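# Fit two printed parts on jig pins, or press CALL

## Task

This is the final kit of the day. Following the drawing, seat both loose printed parts on their matching pins in the jig. If this kit ought not to be assembled, leave all its parts untouched and instead press the blue CALL button with a closed gripper, keeping it pressed for about one second.

## Robot and tools

Robot: two arms, left_arm and right_arm, each with six joints and a two-finger gripper. Calibrated base poses in the scene frame are left_arm (+0.039, +0.261, 0) m, quat_wxyz (+1.000, 0, 0, +0.025), and right_arm (-0.010, -0.260, 0) m, quat_wxyz (+1.000, 0, 0, +0.005).

Frames: the scene frame has its origin at table height, halfway between the nominal bases. +z points up, +x points out over the table, and left_arm sits on the +y side. Arm names do not match image left and right. Each gripper's end_effector_position (metres) and end_effector_quat_wxyz are given in that arm's own base frame. Fixed cameras and the table use the scene frame. Printed hand poses can be off by a few centimetres, more at long reach. The fingers point along the gripper's +z axis and close along its y axis. The reported point sits between the pads, about 1 cm behind the fingertips.

Row layout: every command row has 14 numbers in [-1, 1], covering both arms even if one stays still. The first seven are left_arm: six joint numbers, then opening. The last seven are right_arm in the same layout. Joint order within each arm is wrist roll, elbow, waist, wrist yaw, shoulder, wrist pitch. Waist, shoulder and elbow have reversed signs, both in what you send and in every reading. Their stated ranges flip accordingly, so -0.5 to 2.0 becomes -2.0 to 0.5.

Joint numbers are offsets, not poses. They are scaled so that 1.0 equals 2.811 rad for waist and shoulder, 2.53 for elbow, 2.575 for wrist pitch, 8.12 for wrist yaw and 9.528 for wrist roll. They are measured from the "Joint targets" line as it stood when the action or call began, not from the previous row. Sending the same offset again therefore moves the joint further. Sending 0 for all six joints of an arm re-commands its current targets.

Opening is absolute: +1 is fully open and -1 is closed. To leave a gripper as it is, repeat its present command, because 0 is a real half-open command.

Stated joint ranges, before the sign flip: waist -2.880 to 2.880, shoulder 0.000 to 3.142, elbow 0.000 to 3.019, wrist pitch -1.693 to 1.571, wrist yaw -1.571 to 1.571, wrist roll -2.094 to 2.094. The true ends may differ by up to 0.084 rad. A request more than 0.084 rad beyond an end rejects that action for both arms. A joint pushed into its real end stops there, and the result reports "joint sent to its limit".

Tools:
- execute_actions(actions, cameras): actions is a list of actions. Each action is a table of up to 15 rows, one row per 1/30 s step, and a short table repeats its last row. Each action lasts 0.5 s. An empty actions list returns images from all cameras.
- move(target, speed, blend, opening_speed, grip_force, blocking, cameras): target is one 14-number row, or a list of up to 15 rows. All rows count from the same starting Joint targets, and the whole list must fit in 10 s. All joints travel together, so the hand traces curves. The move does not avoid obstacles or the other arm. speed is the peak rate in rad/s of the joint with the farthest to go: 0.01 to 12.57, default 0.5, one value or one per target. blend is in rad per corner; 0 means stop at each target. opening_speed is per second on the -1..+1 scale, at least 0.2, and is advised for delicate grips. grip_force is newtons per pad, 10 to 50, either one value or one per arm. It persists once set, and lower values make the fingers close slowly. blocking=false returns after about 0.5 s while the motion carries on. The result ends with a "move:" line: done, off_target, moving, held or fault, and possibly limits=held.
- wait(seconds 0 to 10, cameras): holds the last commands and lets any running move continue.
- stop(cameras): brakes a running move. Braking needs some distance.
- zoom_image(camera, region [x0,y0,x1,y1]): region is in pixels of the newest image and may be at most 504 by 504. camera is one of cam_high, cam_over, cam_left_wrist, cam_right_wrist. Each image is 896x504.
- finished_scene(scene=1): ends the scene permanently. The assembled result must stay correct without the robot.

Reading results: Joint positions and velocities are listed per arm in joint order, followed by the pad gap in m (0.094 when fully open). grip_measured uses the command scale. It reads slightly wide when empty and a few mm narrower than a firmly squeezed part. To release, command well above the reading. "Joint command not followed" means the clearance check changed the targets. "Tool commands" shows the current gripper commands. Torque values are listed in joint order, and numbers 2 and 6 wrap at ±28 N m. Motor temperatures appear as well. MOTOR HOT appears at 85 °C, and at 100 °C the arm drops whatever it holds and faults for 30 to 60 s or more.

Motion limits: each joint target can lead its measured angle only by a fixed amount. If a target would put the hand more than 110 mm from where it is, the targets are pulled back, so large motions need several actions. An arm stuck against something keeps pushing. Command its targets back past its measured positions to release it.

Avoid: contact between the two arms, including one gripper closing on the other. Also avoid fast impacts on fixed or heavy objects, strong pushes, and releasing a part while it is still moving. Never let a part fall far or leave the table. Holding loads with arms stretched out for long periods overheats the motors.

Each tool is called after "Call:" as name([rows], argument=value, ...), one row to a line, values as JSON.

## Session

Call:
execute_actions(actions=[], cameras=["all"])

Scene clock: 0.00 s.
left_arm: end_effector_position=(+0.4195, +0.3147, +0.3318) grip_measured=+1.000 end_effector_quat_wxyz=(+0.113, -0.270, +0.956, -0.011) | right_arm: end_effector_position=(+0.0548, -0.3313, +0.1814) grip_measured=+1.000 end_effector_quat_wxyz=(+0.102, +0.774, +0.624, -0.028)
Joint names: [wrist roll, elbow, waist, wrist yaw, shoulder, wrist pitch]
Joint positions: left_arm=[0.118 -1.769 -0.681 0.11 -1.594 -1.545 0.094] | right_arm=[0.355 -0.904 1.435 -0.056 -1.101 -1.169 0.094]
Joint velocities: within noise
Joint torques (N m): no reading
Motor temperatures (°C): left_arm=[26 26 24 25 24 23 24] | right_arm=[24 24 23 23 26 24 26]
Heat: left arm: hottest elbow 26 °C; right arm: hottest shoulder 26 °C.
Joint targets: left_arm=[0.118 -1.801 -0.681 0.110 -1.586 -1.542] | right_arm=[0.355 -0.928 1.435 -0.056 -1.103 -1.168]
Tool commands: left_gripper/opening=+1.0 right_gripper/opening=+1.0

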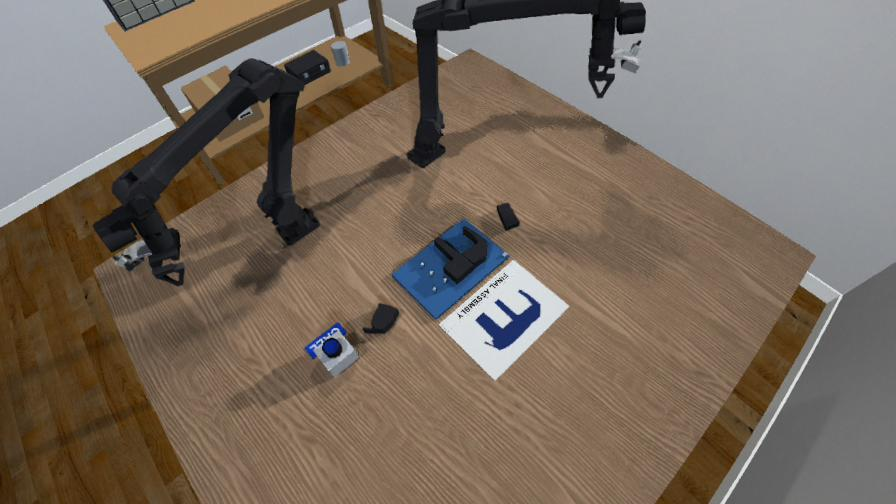

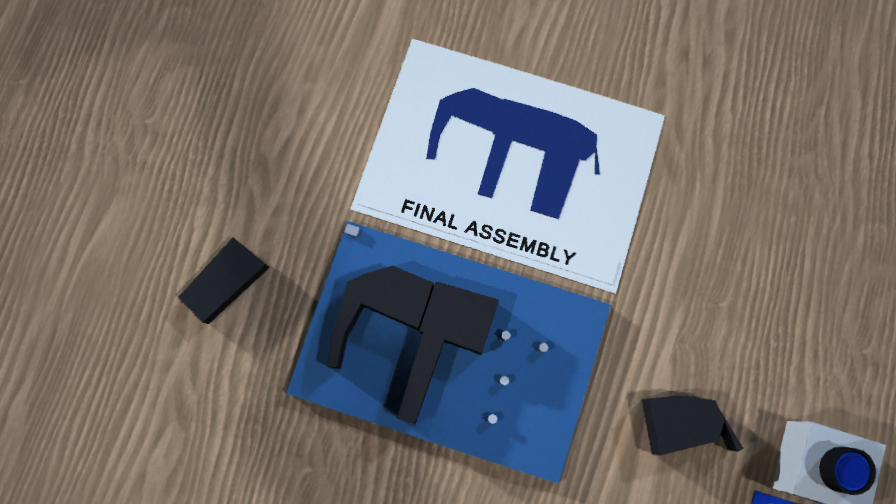

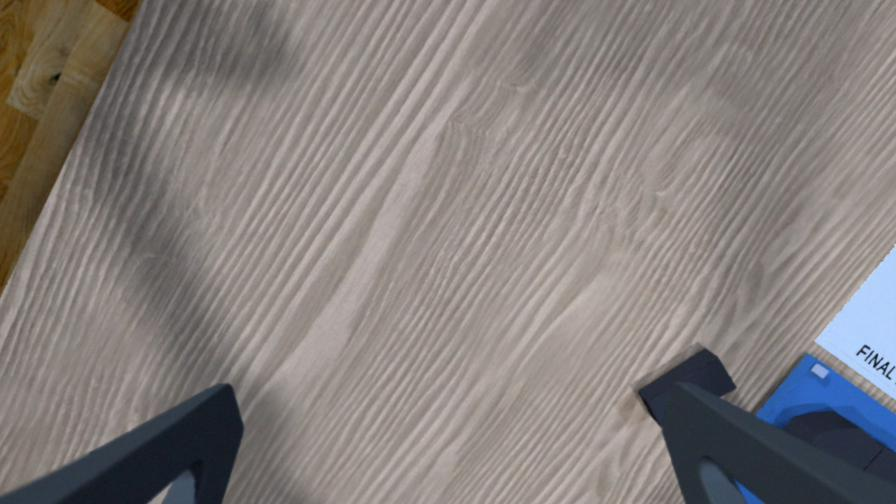

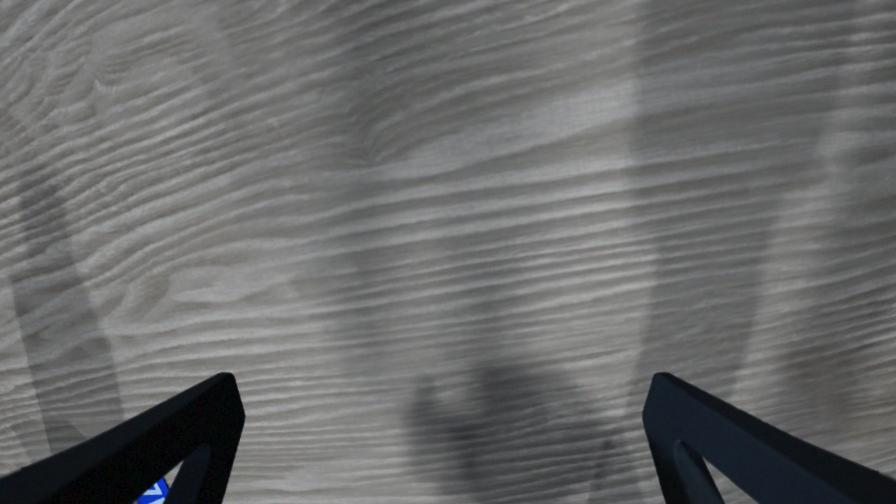

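Call:
zoom_image(camera="cam_over", region=[270, 200, 630, 500])

Call:
zoom_image(camera="cam_over", region=[340, 20, 680, 300])

Call:
zoom_image(camera="cam_over", region=[600, 350, 896, 504])

Call:
zoom_image(camera="cam_over", region=[150, 210, 310, 350])

Call:
zoom_image(camera="cam_high", region=[280, 180, 580, 390])

Scaled by 1.400 from the camera's 896x504 image, which has a finer 1280x720 frame.

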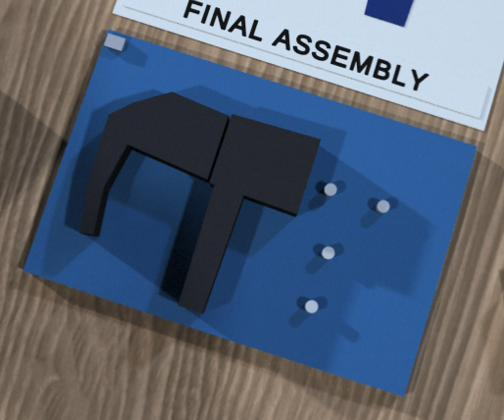

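Scaled by 1.482 from the camera's 896x504 image, which has a finer 1280x720 frame.

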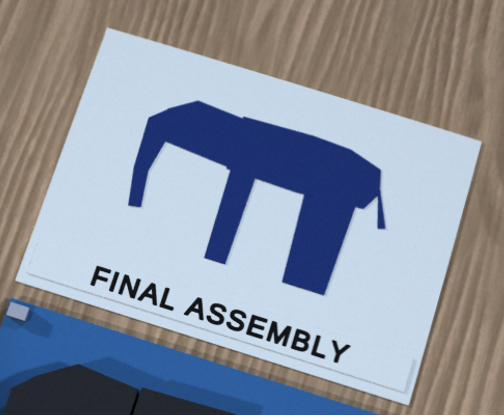

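Scaled by 1.703 from the camera's 896x504 image, which has a finer 1280x720 frame.

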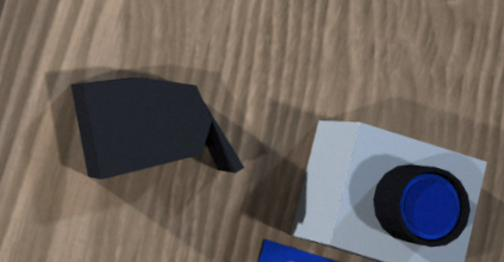

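Scaled by 3.150 from the camera's 896x504 image, which has a finer 1280x720 frame.

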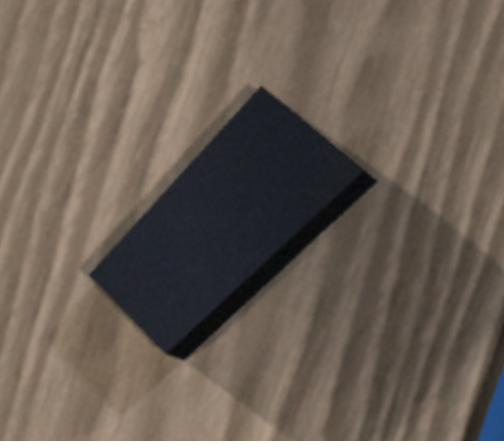

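Scaled by 1.680 from the camera's 896x504 image, which has a finer 1280x720 frame.

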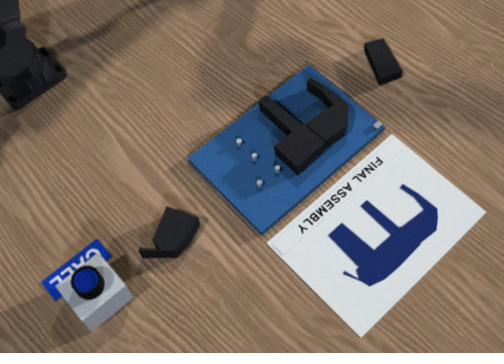

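Call:
move(target=[0,0,0,0,0,0.1165,1, 0,0,0,0,0,0.1165,1], speed=0.8)

Call:
move(target=[0,-0.1186,0,0,0,0,1, 0,-0.1186,0,0,0,0,1], speed=0.8)

Call:
move(target=[0,0,0,0,0.1067,0,1, 0,0,0,0,-0.0711,0,1], speed=0.8)

Scene clock: 17.73 s.
left_arm: end_effector_position=(+0.4713, +0.3566, +0.3557) grip_measured=+1.000 end_effector_quat_wxyz=(+0.243, -0.256, +0.934, +0.045) | right_arm: end_effector_position=(+0.0638, -0.3967, +0.2051) grip_measured=+1.000 end_effector_quat_wxyz=(+0.221, +0.752, +0.612, -0.101)
Joint names: [wrist roll, elbow, waist, wrist yaw, shoulder, wrist pitch]
Joint positions: left_arm=[0.118 -1.769 -0.681 0.11 -1.594 -1.257 0.094] | right_arm=[0.355 -0.904 1.435 -0.056 -1.101 -0.886 0.094]
Joint torques (N m): left_arm=[0.09 -12.27 1.49 0.05 16.26 1.4] | right_arm=[-0.11 -10.3 0.21 0.06 5.19 2.33]
Motor temperatures (°C): left_arm=[26 27 24 25 26 23 24] | right_arm=[24 29 23 23 27 24 26]
Heat: left arm: hottest elbow 27 °C; right arm: hottest elbow 29 °C.
Joint targets: left_arm=[0.118 -1.801 -0.681 0.110 -1.586 -1.242] | right_arm=[0.355 -0.928 1.435 -0.056 -1.103 -0.868]
move: done

Scene clock: 18.70 s.
left_arm: end_effector_position=(+0.4885, +0.3705, +0.5011) grip_measured=+1.000 end_effector_quat_wxyz=(+0.368, -0.236, +0.893, +0.100) | right_arm: end_effector_position=(+0.0725, -0.4598, +0.3562) grip_measured=+1.000 end_effector_quat_wxyz=(+0.339, +0.715, +0.587, -0.173)
Joint names: [wrist roll, elbow, waist, wrist yaw, shoulder, wrist pitch]
Joint positions: left_arm=[0.118 -2.05 -0.681 0.11 -1.591 -1.253 0.094] | right_arm=[0.355 -1.189 1.435 -0.056 -1.101 -0.879 0.094]
Joint torques (N m): left_arm=[0.09 -13.53 1.85 0 15.56 1.47] | right_arm=[-0.12 -11.86 0.38 0.03 5.3 2.35]
Heat: left arm: hottest elbow 28 °C; right arm: hottest elbow 29 °C.
Joint targets: left_arm=[0.118 -2.101 -0.681 0.110 -1.586 -1.242] | right_arm=[0.355 -1.228 1.435 -0.056 -1.103 -0.868]
move: off_target (left_arm, right_arm); left_arm: the elbow is farthest, 0.051 rad from its target; right_arm: the elbow is farthest, 0.039 rad from its target

Scene clock: 20.20 s.
left_arm: end_effector_position=(+0.3765, +0.2798, +0.6737) grip_measured=+1.000 end_effector_quat_wxyz=(+0.502, -0.208, +0.824, +0.161) | right_arm: end_effector_position=(+0.0773, -0.4951, +0.2651) grip_measured=+1.000 end_effector_quat_wxyz=(+0.260, +0.742, +0.605, -0.124)
Joint names: [wrist roll, elbow, waist, wrist yaw, shoulder, wrist pitch]
Joint positions: left_arm=[0.118 -2.071 -0.681 0.11 -1.281 -1.253 0.094] | right_arm=[0.355 -1.189 1.435 -0.056 -1.297 -0.879 0.094]
Joint torques (N m): left_arm=[0.09 -10.56 1.55 0.01 8.18 1.77] | right_arm=[-0.11 -11.59 0.21 0.04 8.76 2.1]
Heat: left arm: hottest elbow 28 °C; right arm: hottest elbow 30 °C.
Joint targets: left_arm=[0.118 -2.101 -0.681 0.110 -1.285 -1.242] | right_arm=[0.355 -1.228 1.435 -0.056 -1.303 -0.868]
move: off_target (right_arm); right_arm: the elbow is farthest, 0.039 rad from its target

Call:
move(target=[-0.01238,0.2352,0.2423,-0.01355,-0.0370,-0.1616,1, -0.03726,-0.0621,-0.5105,0.0069,0.01565,-0.3101,1], speed=1.0, cameras=["all"])

Scene clock: 32.00 s.
left_arm: end_effector_position=(+0.4076, +0.0028, +0.3111) grip_measured=+1.000 end_effector_quat_wxyz=(+0.017, +0.000, +1.000, -0.002) | right_arm: end_effector_position=(+0.3511, -0.0020, +0.2897) grip_measured=+1.000 end_effector_quat_wxyz=(-0.009, +0.010, +1.000, +0.001)
Joint names: [wrist roll, elbow, waist, wrist yaw, shoulder, wrist pitch]
Joint positions: left_arm=[0.01 -1.502 -0.01 0.004 -1.388 -1.651 0.094] | right_arm=[0.015 -1.336 0.006 -0.002 -1.27 -1.655 0.094]
Joint torques (N m): left_arm=[0.01 -9.25 2.61 -0.18 11.87 -0.25] | right_arm=[-0.24 -11.44 -0.38 0.13 8.53 0.25]
Heat: left arm: hottest elbow 29 °C; right arm: hottest elbow 32 °C.
Joint targets: left_arm=[0.000 -1.506 0.000 0.000 -1.390 -1.658] | right_arm=[0.000 -1.385 -0.001 0.000 -1.259 -1.666]
move: off_target (right_arm); right_arm: the elbow is farthest, 0.049 rad from its target

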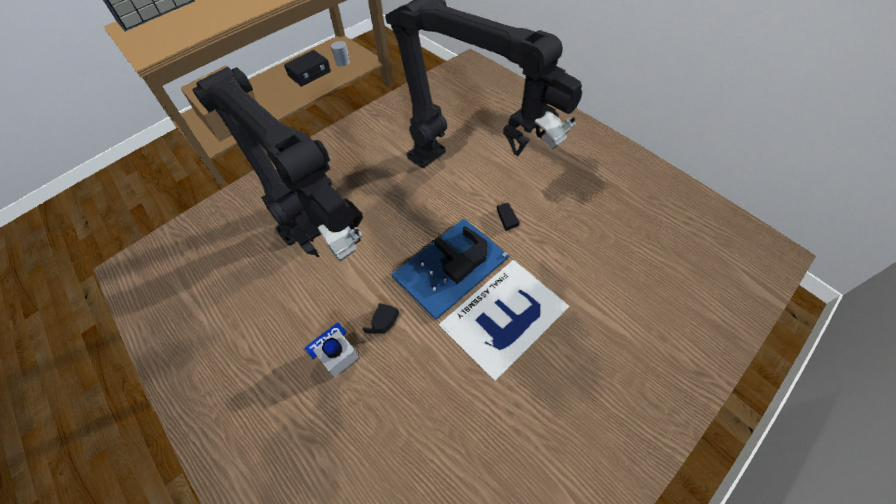

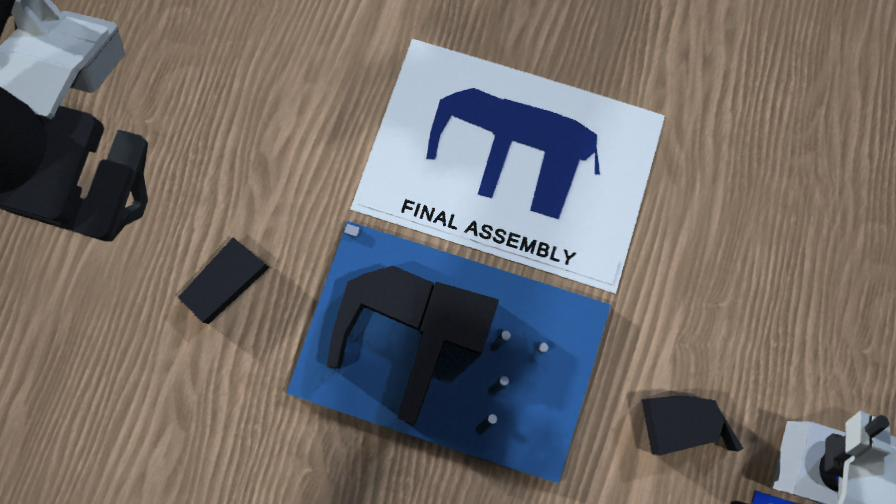

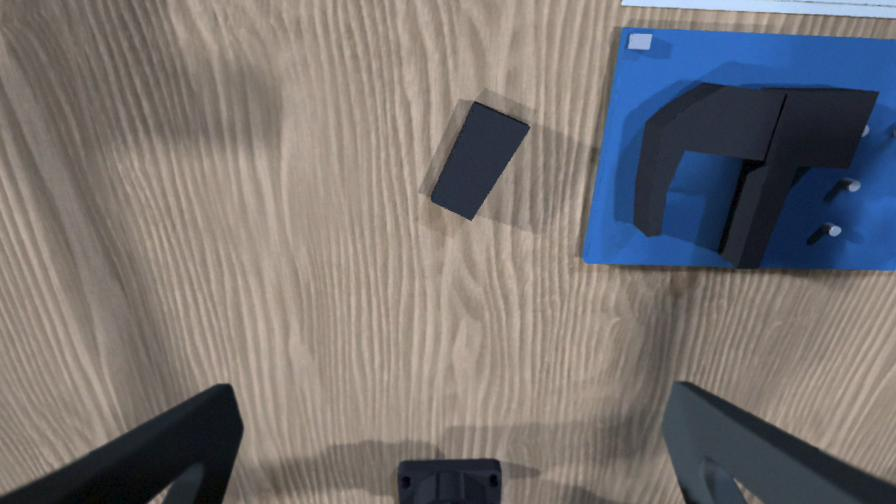

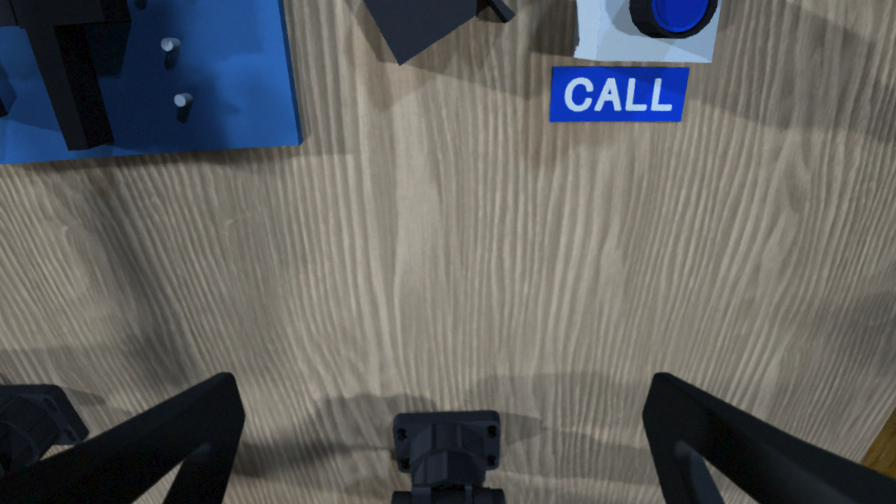

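Call:
zoom_image(camera="cam_left_wrist", region=[400, 0, 896, 290])

Call:
zoom_image(camera="cam_right_wrist", region=[340, 0, 740, 200])

Call:
zoom_image(camera="cam_right_wrist", region=[0, 0, 310, 180])

Call:
zoom_image(camera="cam_over", region=[460, 280, 640, 460])

Scaled by 1.016 from the camera's 896x504 image, which has a finer 1280x720 frame.

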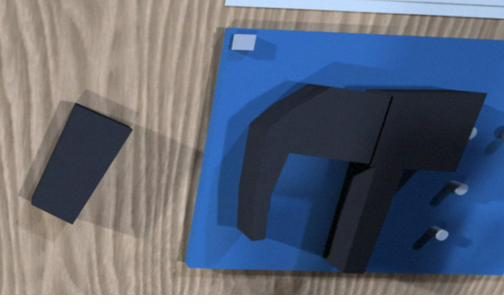

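Scaled by 1.260 from the camera's 896x504 image, which has a finer 1280x720 frame.

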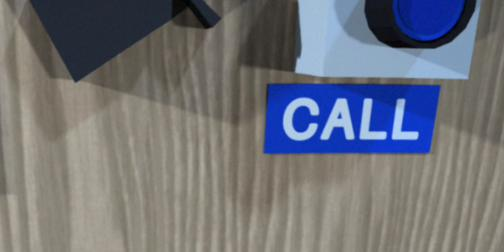

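Scaled by 1.626 from the camera's 896x504 image, which has a finer 1280x720 frame.

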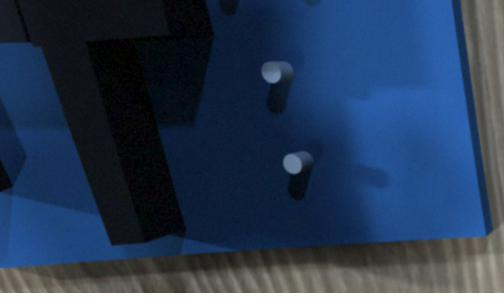

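Scaled by 2.800 from the camera's 896x504 image, which has a finer 1280x720 frame.

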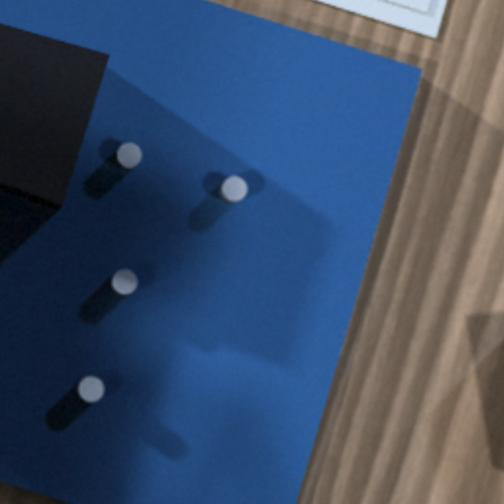

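Call:
move(target=[0,0.0864,0,0,-0.00914,0.0914,1, 0,-0.1087,0,0,-0.0929,0,1], speed=0.8, cameras=["cam_left_wrist","cam_right_wrist"])

Scene clock: 38.33 s.
left_arm: end_effector_position=(+0.4103, +0.0029, +0.2157) grip_measured=+1.000 end_effector_quat_wxyz=(+0.002, +0.000, +1.000, -0.002) | right_arm: end_effector_position=(+0.4514, -0.0026, +0.2997) grip_measured=+1.000 end_effector_quat_wxyz=(+0.002, +0.010, +1.000, +0.001)
Joint names: [wrist roll, elbow, waist, wrist yaw, shoulder, wrist pitch]
Joint positions: left_arm=[0.01 -1.282 -0.01 0.004 -1.417 -1.432 0.094] | right_arm=[0.014 -1.612 0.006 -0.002 -1.519 -1.66 0.094]
Joint torques (N m): left_arm=[0 -9.37 2.2 -0.19 12.51 0.31] | right_arm=[-0.24 -11.36 -0.5 0.12 11.93 0.46]
Motor temperatures (°C): left_arm=[26 30 24 25 26 23 24] | right_arm=[24 34 23 23 28 24 26]
Heat: left arm: hottest elbow 30 °C; right arm: hottest elbow 34 °C.
Joint targets: left_arm=[0.001 -1.287 0.000 0.000 -1.415 -1.423] | right_arm=[0.000 -1.660 -0.001 0.000 -1.520 -1.667]
move: off_target (right_arm); right_arm: the elbow is farthest, 0.048 rad from its target
Images, in order (width x height): cam_left_wrist 896x504, cam_right_wrist 896x504.

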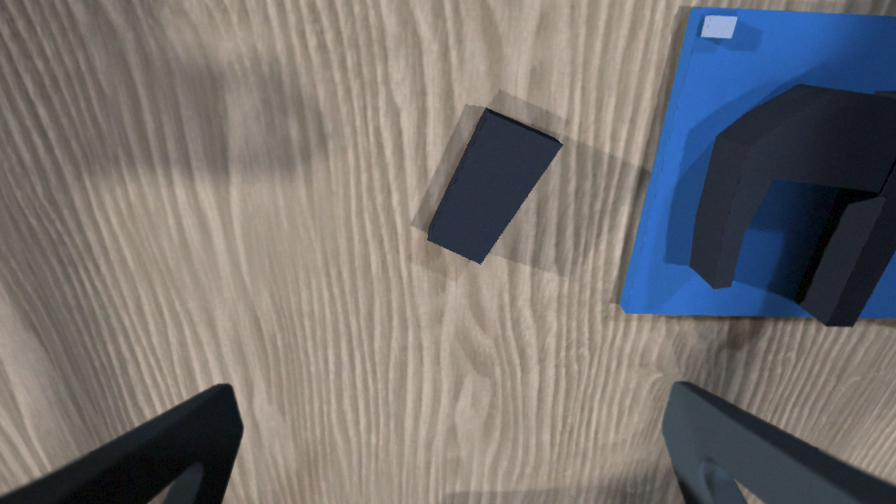

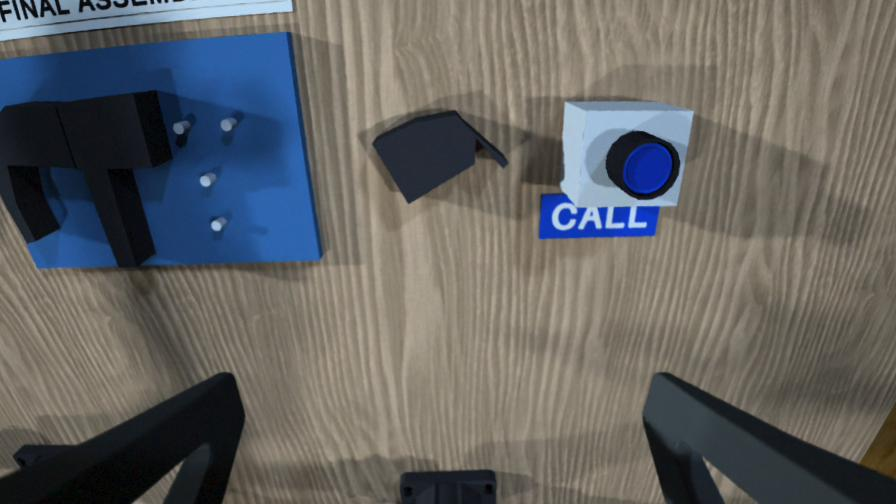

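Call:
zoom_image(camera="cam_right_wrist", region=[340, 80, 540, 230])

Call:
zoom_image(camera="cam_right_wrist", region=[0, 20, 340, 280])

Call:
zoom_image(camera="cam_left_wrist", region=[390, 80, 640, 290])

Scaled by 2.520 from the camera's 896x504 image, which has a finer 1280x720 frame.

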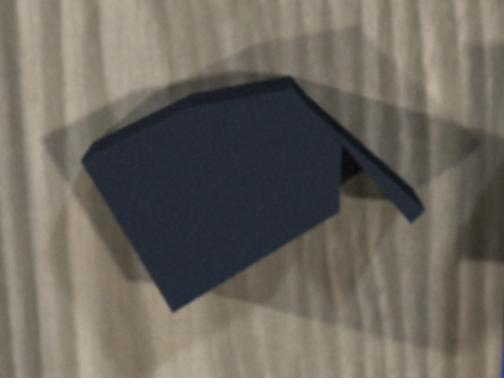

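Scaled by 1.482 from the camera's 896x504 image, which has a finer 1280x720 frame.

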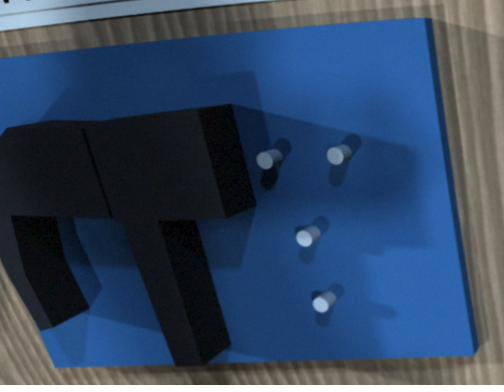

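Scaled by 2.016 from the camera's 896x504 image, which has a finer 1280x720 frame.

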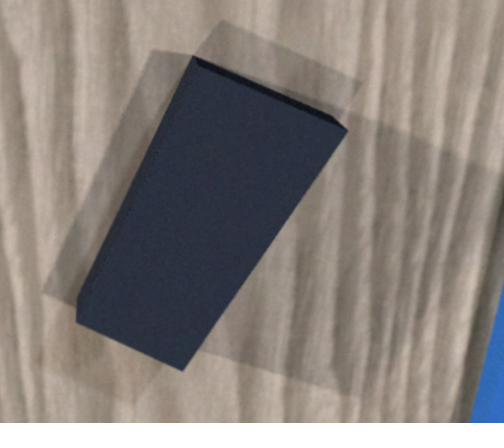

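Call:
execute_actions(actions=[], cameras=["all"])

Call:
zoom_image(camera="cam_over", region=[410, 70, 530, 210])

Call:
zoom_image(camera="cam_over", region=[500, 90, 620, 230])

Call:
zoom_image(camera="cam_over", region=[310, 250, 430, 390])

Call:
zoom_image(camera="cam_over", region=[390, 270, 550, 430])

Call:
zoom_image(camera="cam_over", region=[630, 370, 770, 490])

Call:
zoom_image(camera="cam_over", region=[165, 225, 285, 335])

Scene clock: 51.20 s.
left_arm: end_effector_position=(+0.4103, +0.0029, +0.2157) grip_measured=+1.000 end_effector_quat_wxyz=(+0.002, +0.000, +1.000, -0.002) | right_arm: end_effector_position=(+0.4514, -0.0026, +0.2997) grip_measured=+1.000 end_effector_quat_wxyz=(+0.002, +0.010, +1.000, +0.001)
Joint names: [wrist roll, elbow, waist, wrist yaw, shoulder, wrist pitch]
Joint positions: left_arm=[0.01 -1.282 -0.01 0.004 -1.417 -1.432 0.094] | right_arm=[0.014 -1.612 0.006 -0.002 -1.519 -1.66 0.094]
Joint velocities: within noise
Joint torques (N m): left_arm=[0.01 -9.21 2.37 -0.22 12.51 0.47] | right_arm=[-0.25 -11.36 -0.21 0.13 11.99 0.42]
Motor temperatures (°C): left_arm=[26 31 24 25 26 23 24] | right_arm=[24 40 23 23 28 24 26]
Heat: left arm: hottest elbow 31 °C; right arm: hottest elbow 40 °C.
Joint targets: left_arm=[0.001 -1.287 0.000 0.000 -1.415 -1.423] | right_arm=[0.000 -1.660 -0.001 0.000 -1.520 -1.667]
Tool commands: left_gripper/opening=+1.0 right_gripper/opening=+1.0

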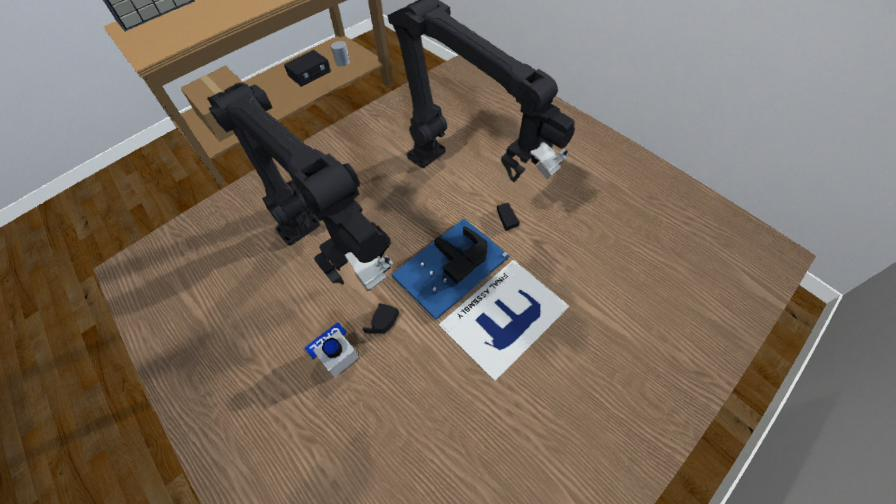

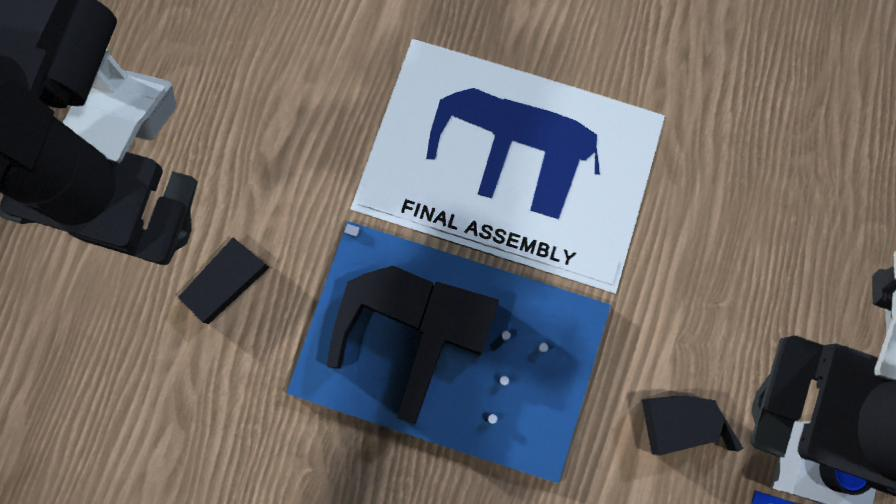

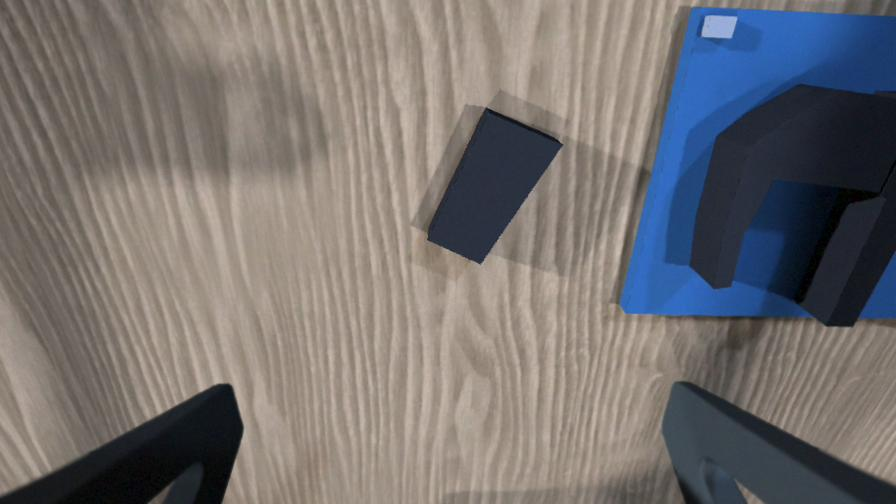

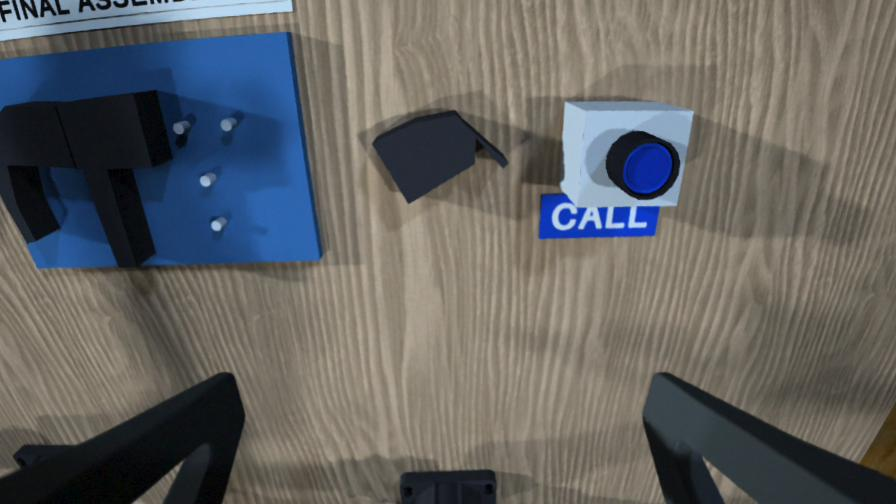

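Scaled by 3.600 from the camera's 896x504 image, which has a finer 1280x720 frame.

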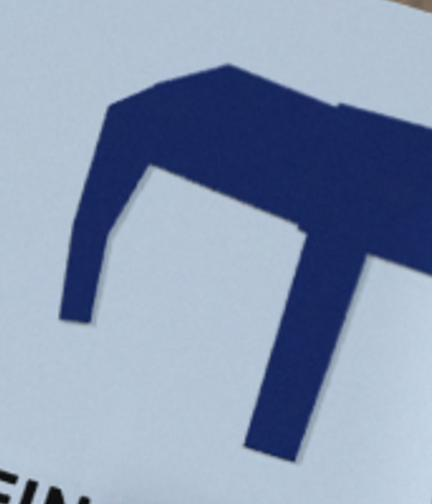

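Scaled by 3.600 from the camera's 896x504 image, which has a finer 1280x720 frame.

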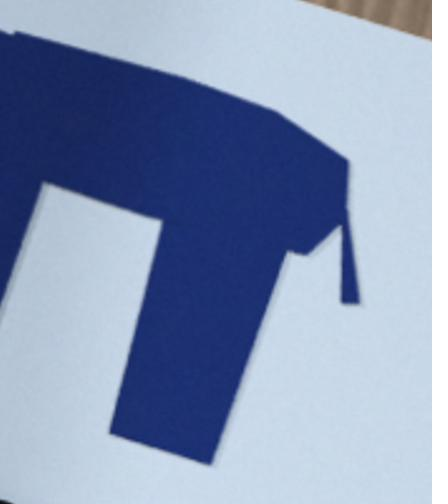

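Scaled by 3.600 from the camera's 896x504 image, which has a finer 1280x720 frame.

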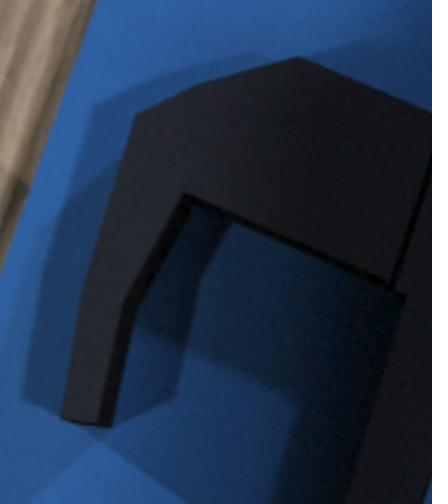

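Scaled by 3.150 from the camera's 896x504 image, which has a finer 1280x720 frame.

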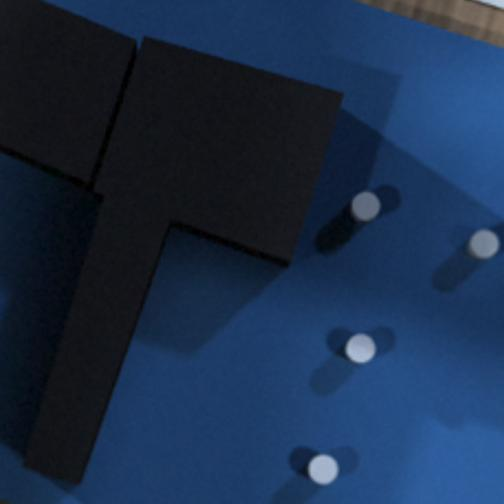

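Scaled by 3.600 from the camera's 896x504 image, which has a finer 1280x720 frame.

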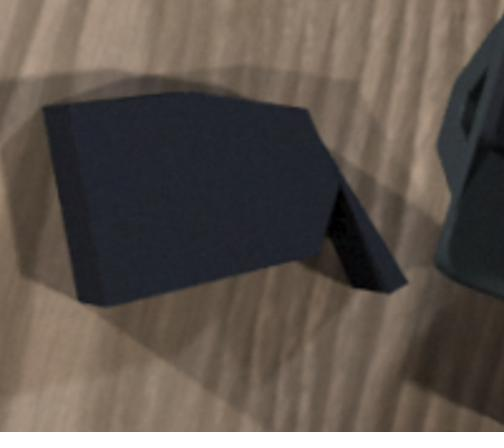

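Scaled by 4.200 from the camera's 896x504 image, which has a finer 1280x720 frame.

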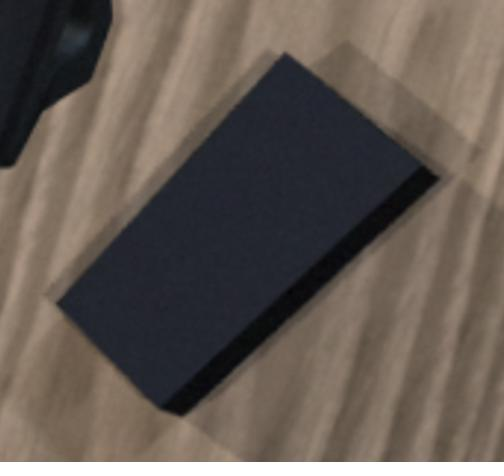

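Call:
move(target=[0,-0.3213,0,0,0.1832,-0.0299,1, 0,-0.1739,0,0,0.2206,0.0649,1], speed=0.8, cameras=["cam_over","cam_high"])

Scene clock: 55.87 s.
left_arm: end_effector_position=(+0.2163, +0.0010, +0.7498) grip_measured=+1.000 end_effector_quat_wxyz=(+0.593, +0.001, +0.805, +0.004) | right_arm: end_effector_position=(+0.2130, -0.0013, +0.7457) grip_measured=+1.000 end_effector_quat_wxyz=(+0.585, +0.007, +0.811, +0.003)
Joint names: [wrist roll, elbow, waist, wrist yaw, shoulder, wrist pitch]
Joint positions: left_arm=[0.01 -2.088 -0.01 0.004 -0.896 -1.494 0.094] | right_arm=[0.014 -2.094 0.006 -0.002 -0.896 -1.52 0.094]
Joint torques (N m): left_arm=[0.01 -5.61 2.32 -0.17 -1.38 1.21] | right_arm=[-0.25 -4.48 -0.21 0.14 -5.36 3.08]
Heat: left arm: hottest elbow 32 °C; right arm: hottest elbow 40 °C.
Joint targets: left_arm=[0.001 -2.100 0.000 0.000 -0.900 -1.500] | right_arm=[0.000 -2.100 -0.001 0.000 -0.900 -1.500]
move: done
Images, in order (width x height): cam_high 896x504, cam_over 896x504.

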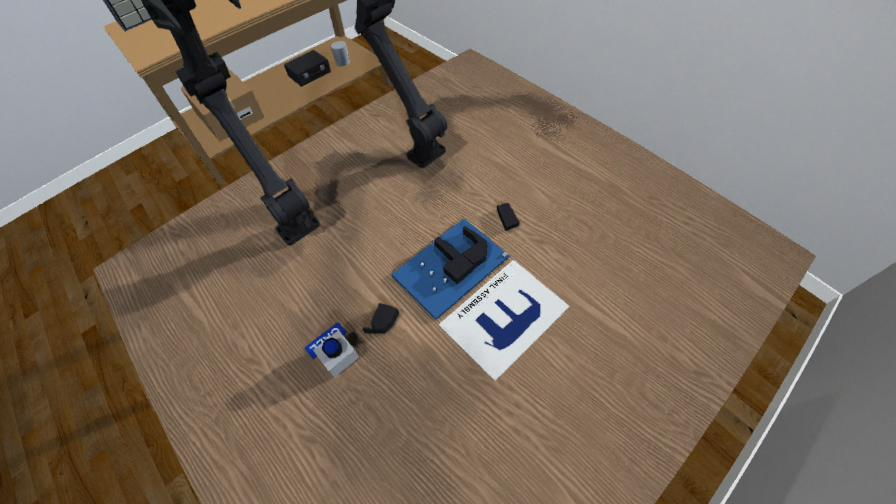

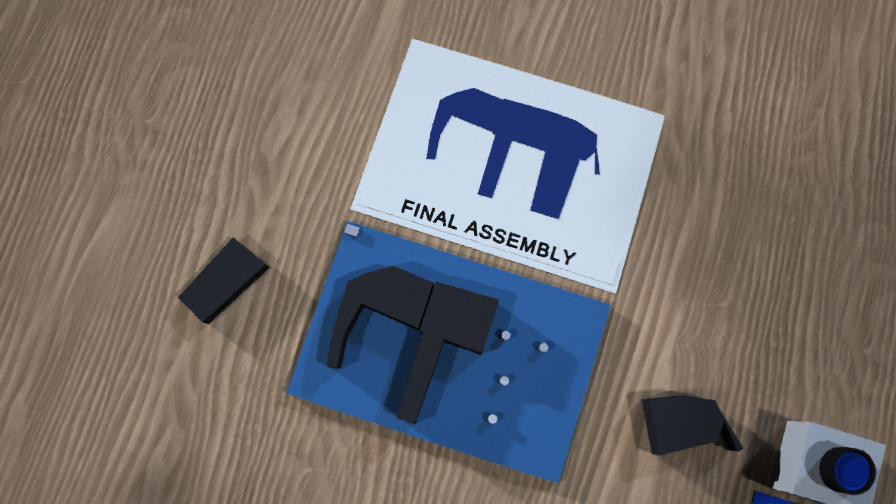

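Call:
move(target=[0.0427,0.3806,0.0242,0,-0.192,0.0921,1, 0.1166,0.0874,-0.1154,0,-0.2988,-0.064,1], speed=0.9, cameras=["cam_left_wrist","cam_right_wrist","cam_over"])

Scene clock: 73.13 s.
left_arm: end_effector_position=(+0.3991, -0.0228, +0.1445) grip_measured=+1.000 end_effector_quat_wxyz=(-0.013, +0.224, +0.974, -0.004) | right_arm: end_effector_position=(+0.5166, +0.1704, +0.2862) grip_measured=+1.000 end_effector_quat_wxyz=(+0.012, +0.379, +0.925, +0.011)
Joint names: [wrist roll, elbow, waist, wrist yaw, shoulder, wrist pitch]
Joint positions: left_arm=[0.398 -1.127 0.054 0.004 -1.452 -1.272 0.094] | right_arm=[1.096 -1.865 -0.319 -0.001 -1.751 -1.652 0.094]
Joint torques (N m): left_arm=[0.2 -9.1 2.96 -0.18 13.04 0.35] | right_arm=[0.1 -8.9 -0.15 0.16 17.26 0.28]
Heat: left arm: hottest elbow 31 °C; right arm: hottest elbow 37 °C.
Joint targets: left_arm=[0.407 -1.138 0.068 0.000 -1.440 -1.262] | right_arm=[1.111 -1.879 -0.325 0.000 -1.740 -1.664]
move: done
Images, in order (width x height): cam_over 896x504, cam_left_wrist 896x504, cam_right_wrist 896x504.

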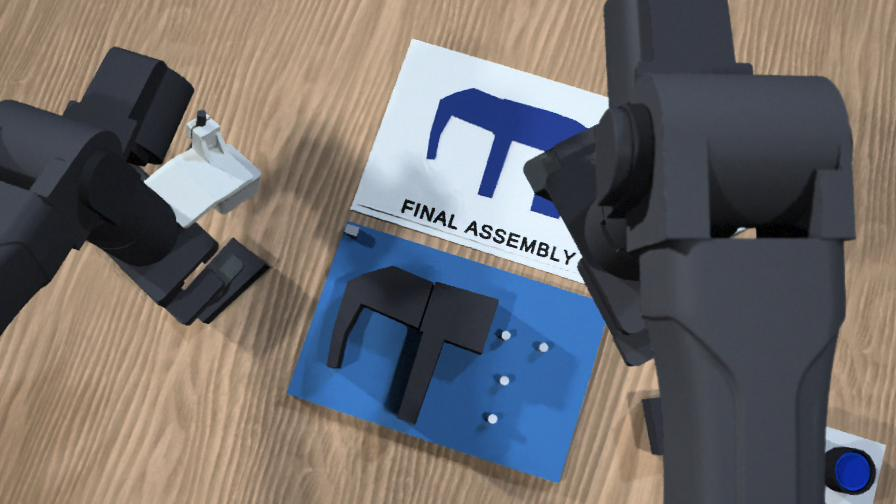

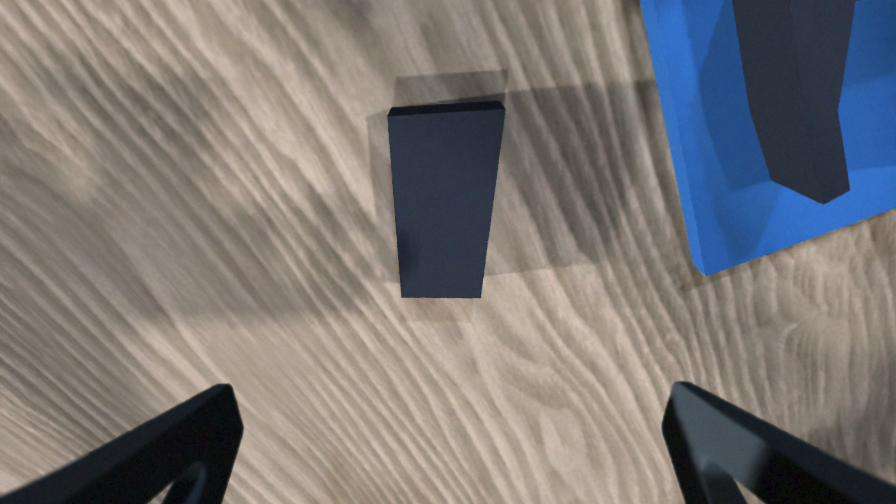

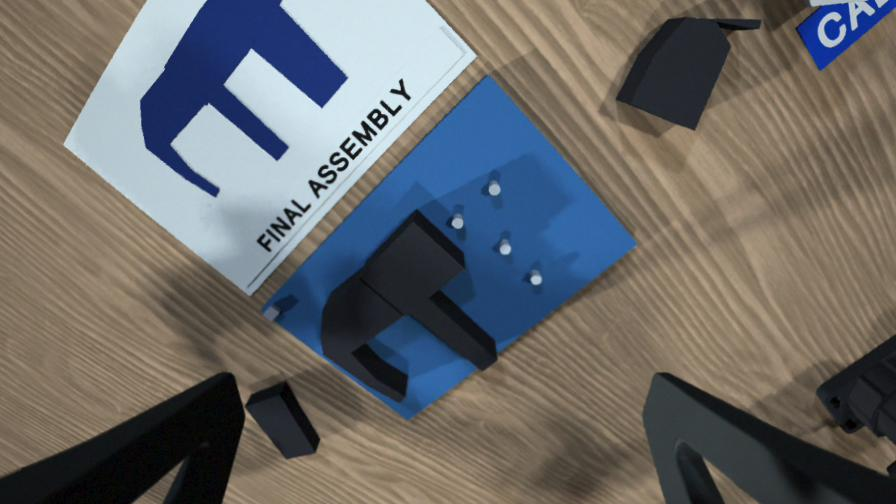

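Call:
zoom_image(camera="cam_left_wrist", region=[350, 60, 550, 320])

Call:
zoom_image(camera="cam_right_wrist", region=[250, 60, 650, 430])

Call:
zoom_image(camera="cam_right_wrist", region=[50, 0, 490, 300])

Call:
zoom_image(camera="cam_right_wrist", region=[430, 150, 650, 330])

Call:
zoom_image(camera="cam_right_wrist", region=[590, 0, 790, 150])

Call:
zoom_image(camera="cam_right_wrist", region=[230, 360, 350, 480])

Scaled by 1.938 from the camera's 896x504 image, which has a finer 1280x720 frame.

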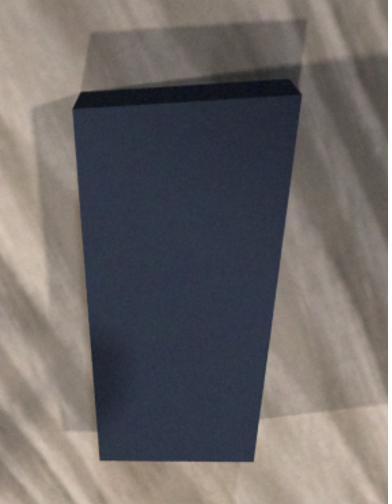

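Scaled by 1.260 from the camera's 896x504 image, which has a finer 1280x720 frame.

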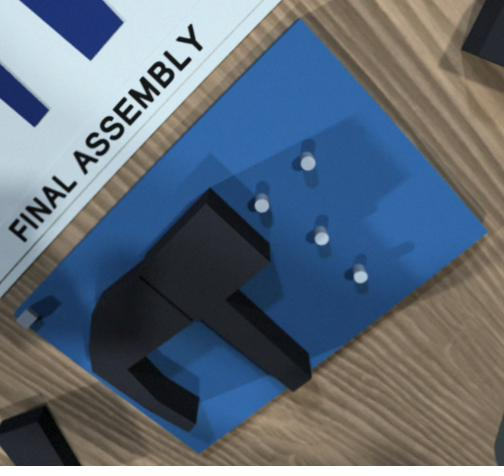

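Scaled by 1.145 from the camera's 896x504 image, which has a finer 1280x720 frame.

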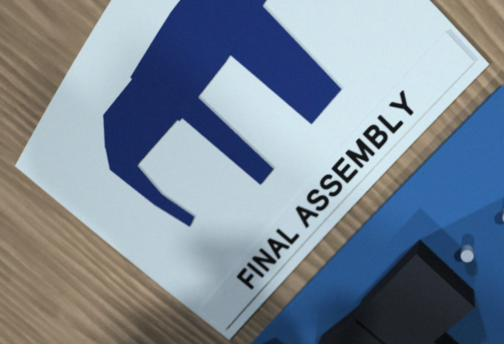

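Scaled by 2.291 from the camera's 896x504 image, which has a finer 1280x720 frame.

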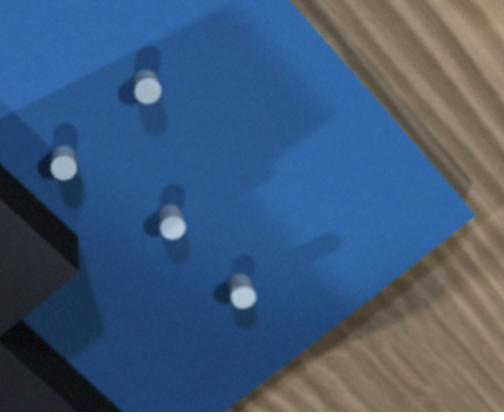

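Scaled by 2.520 from the camera's 896x504 image, which has a finer 1280x720 frame.

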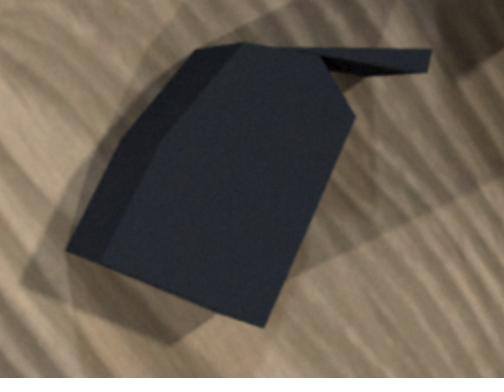

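Scaled by 4.200 from the camera's 896x504 image, which has a finer 1280x720 frame.

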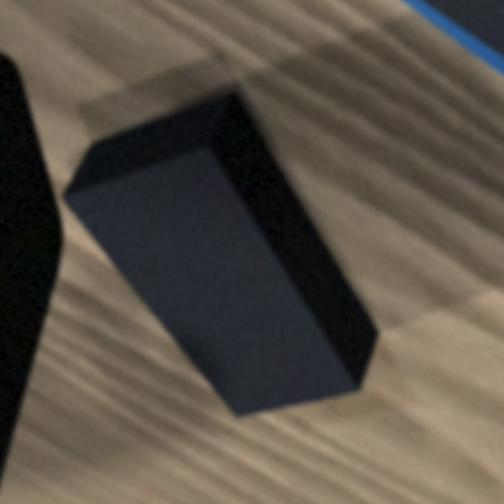

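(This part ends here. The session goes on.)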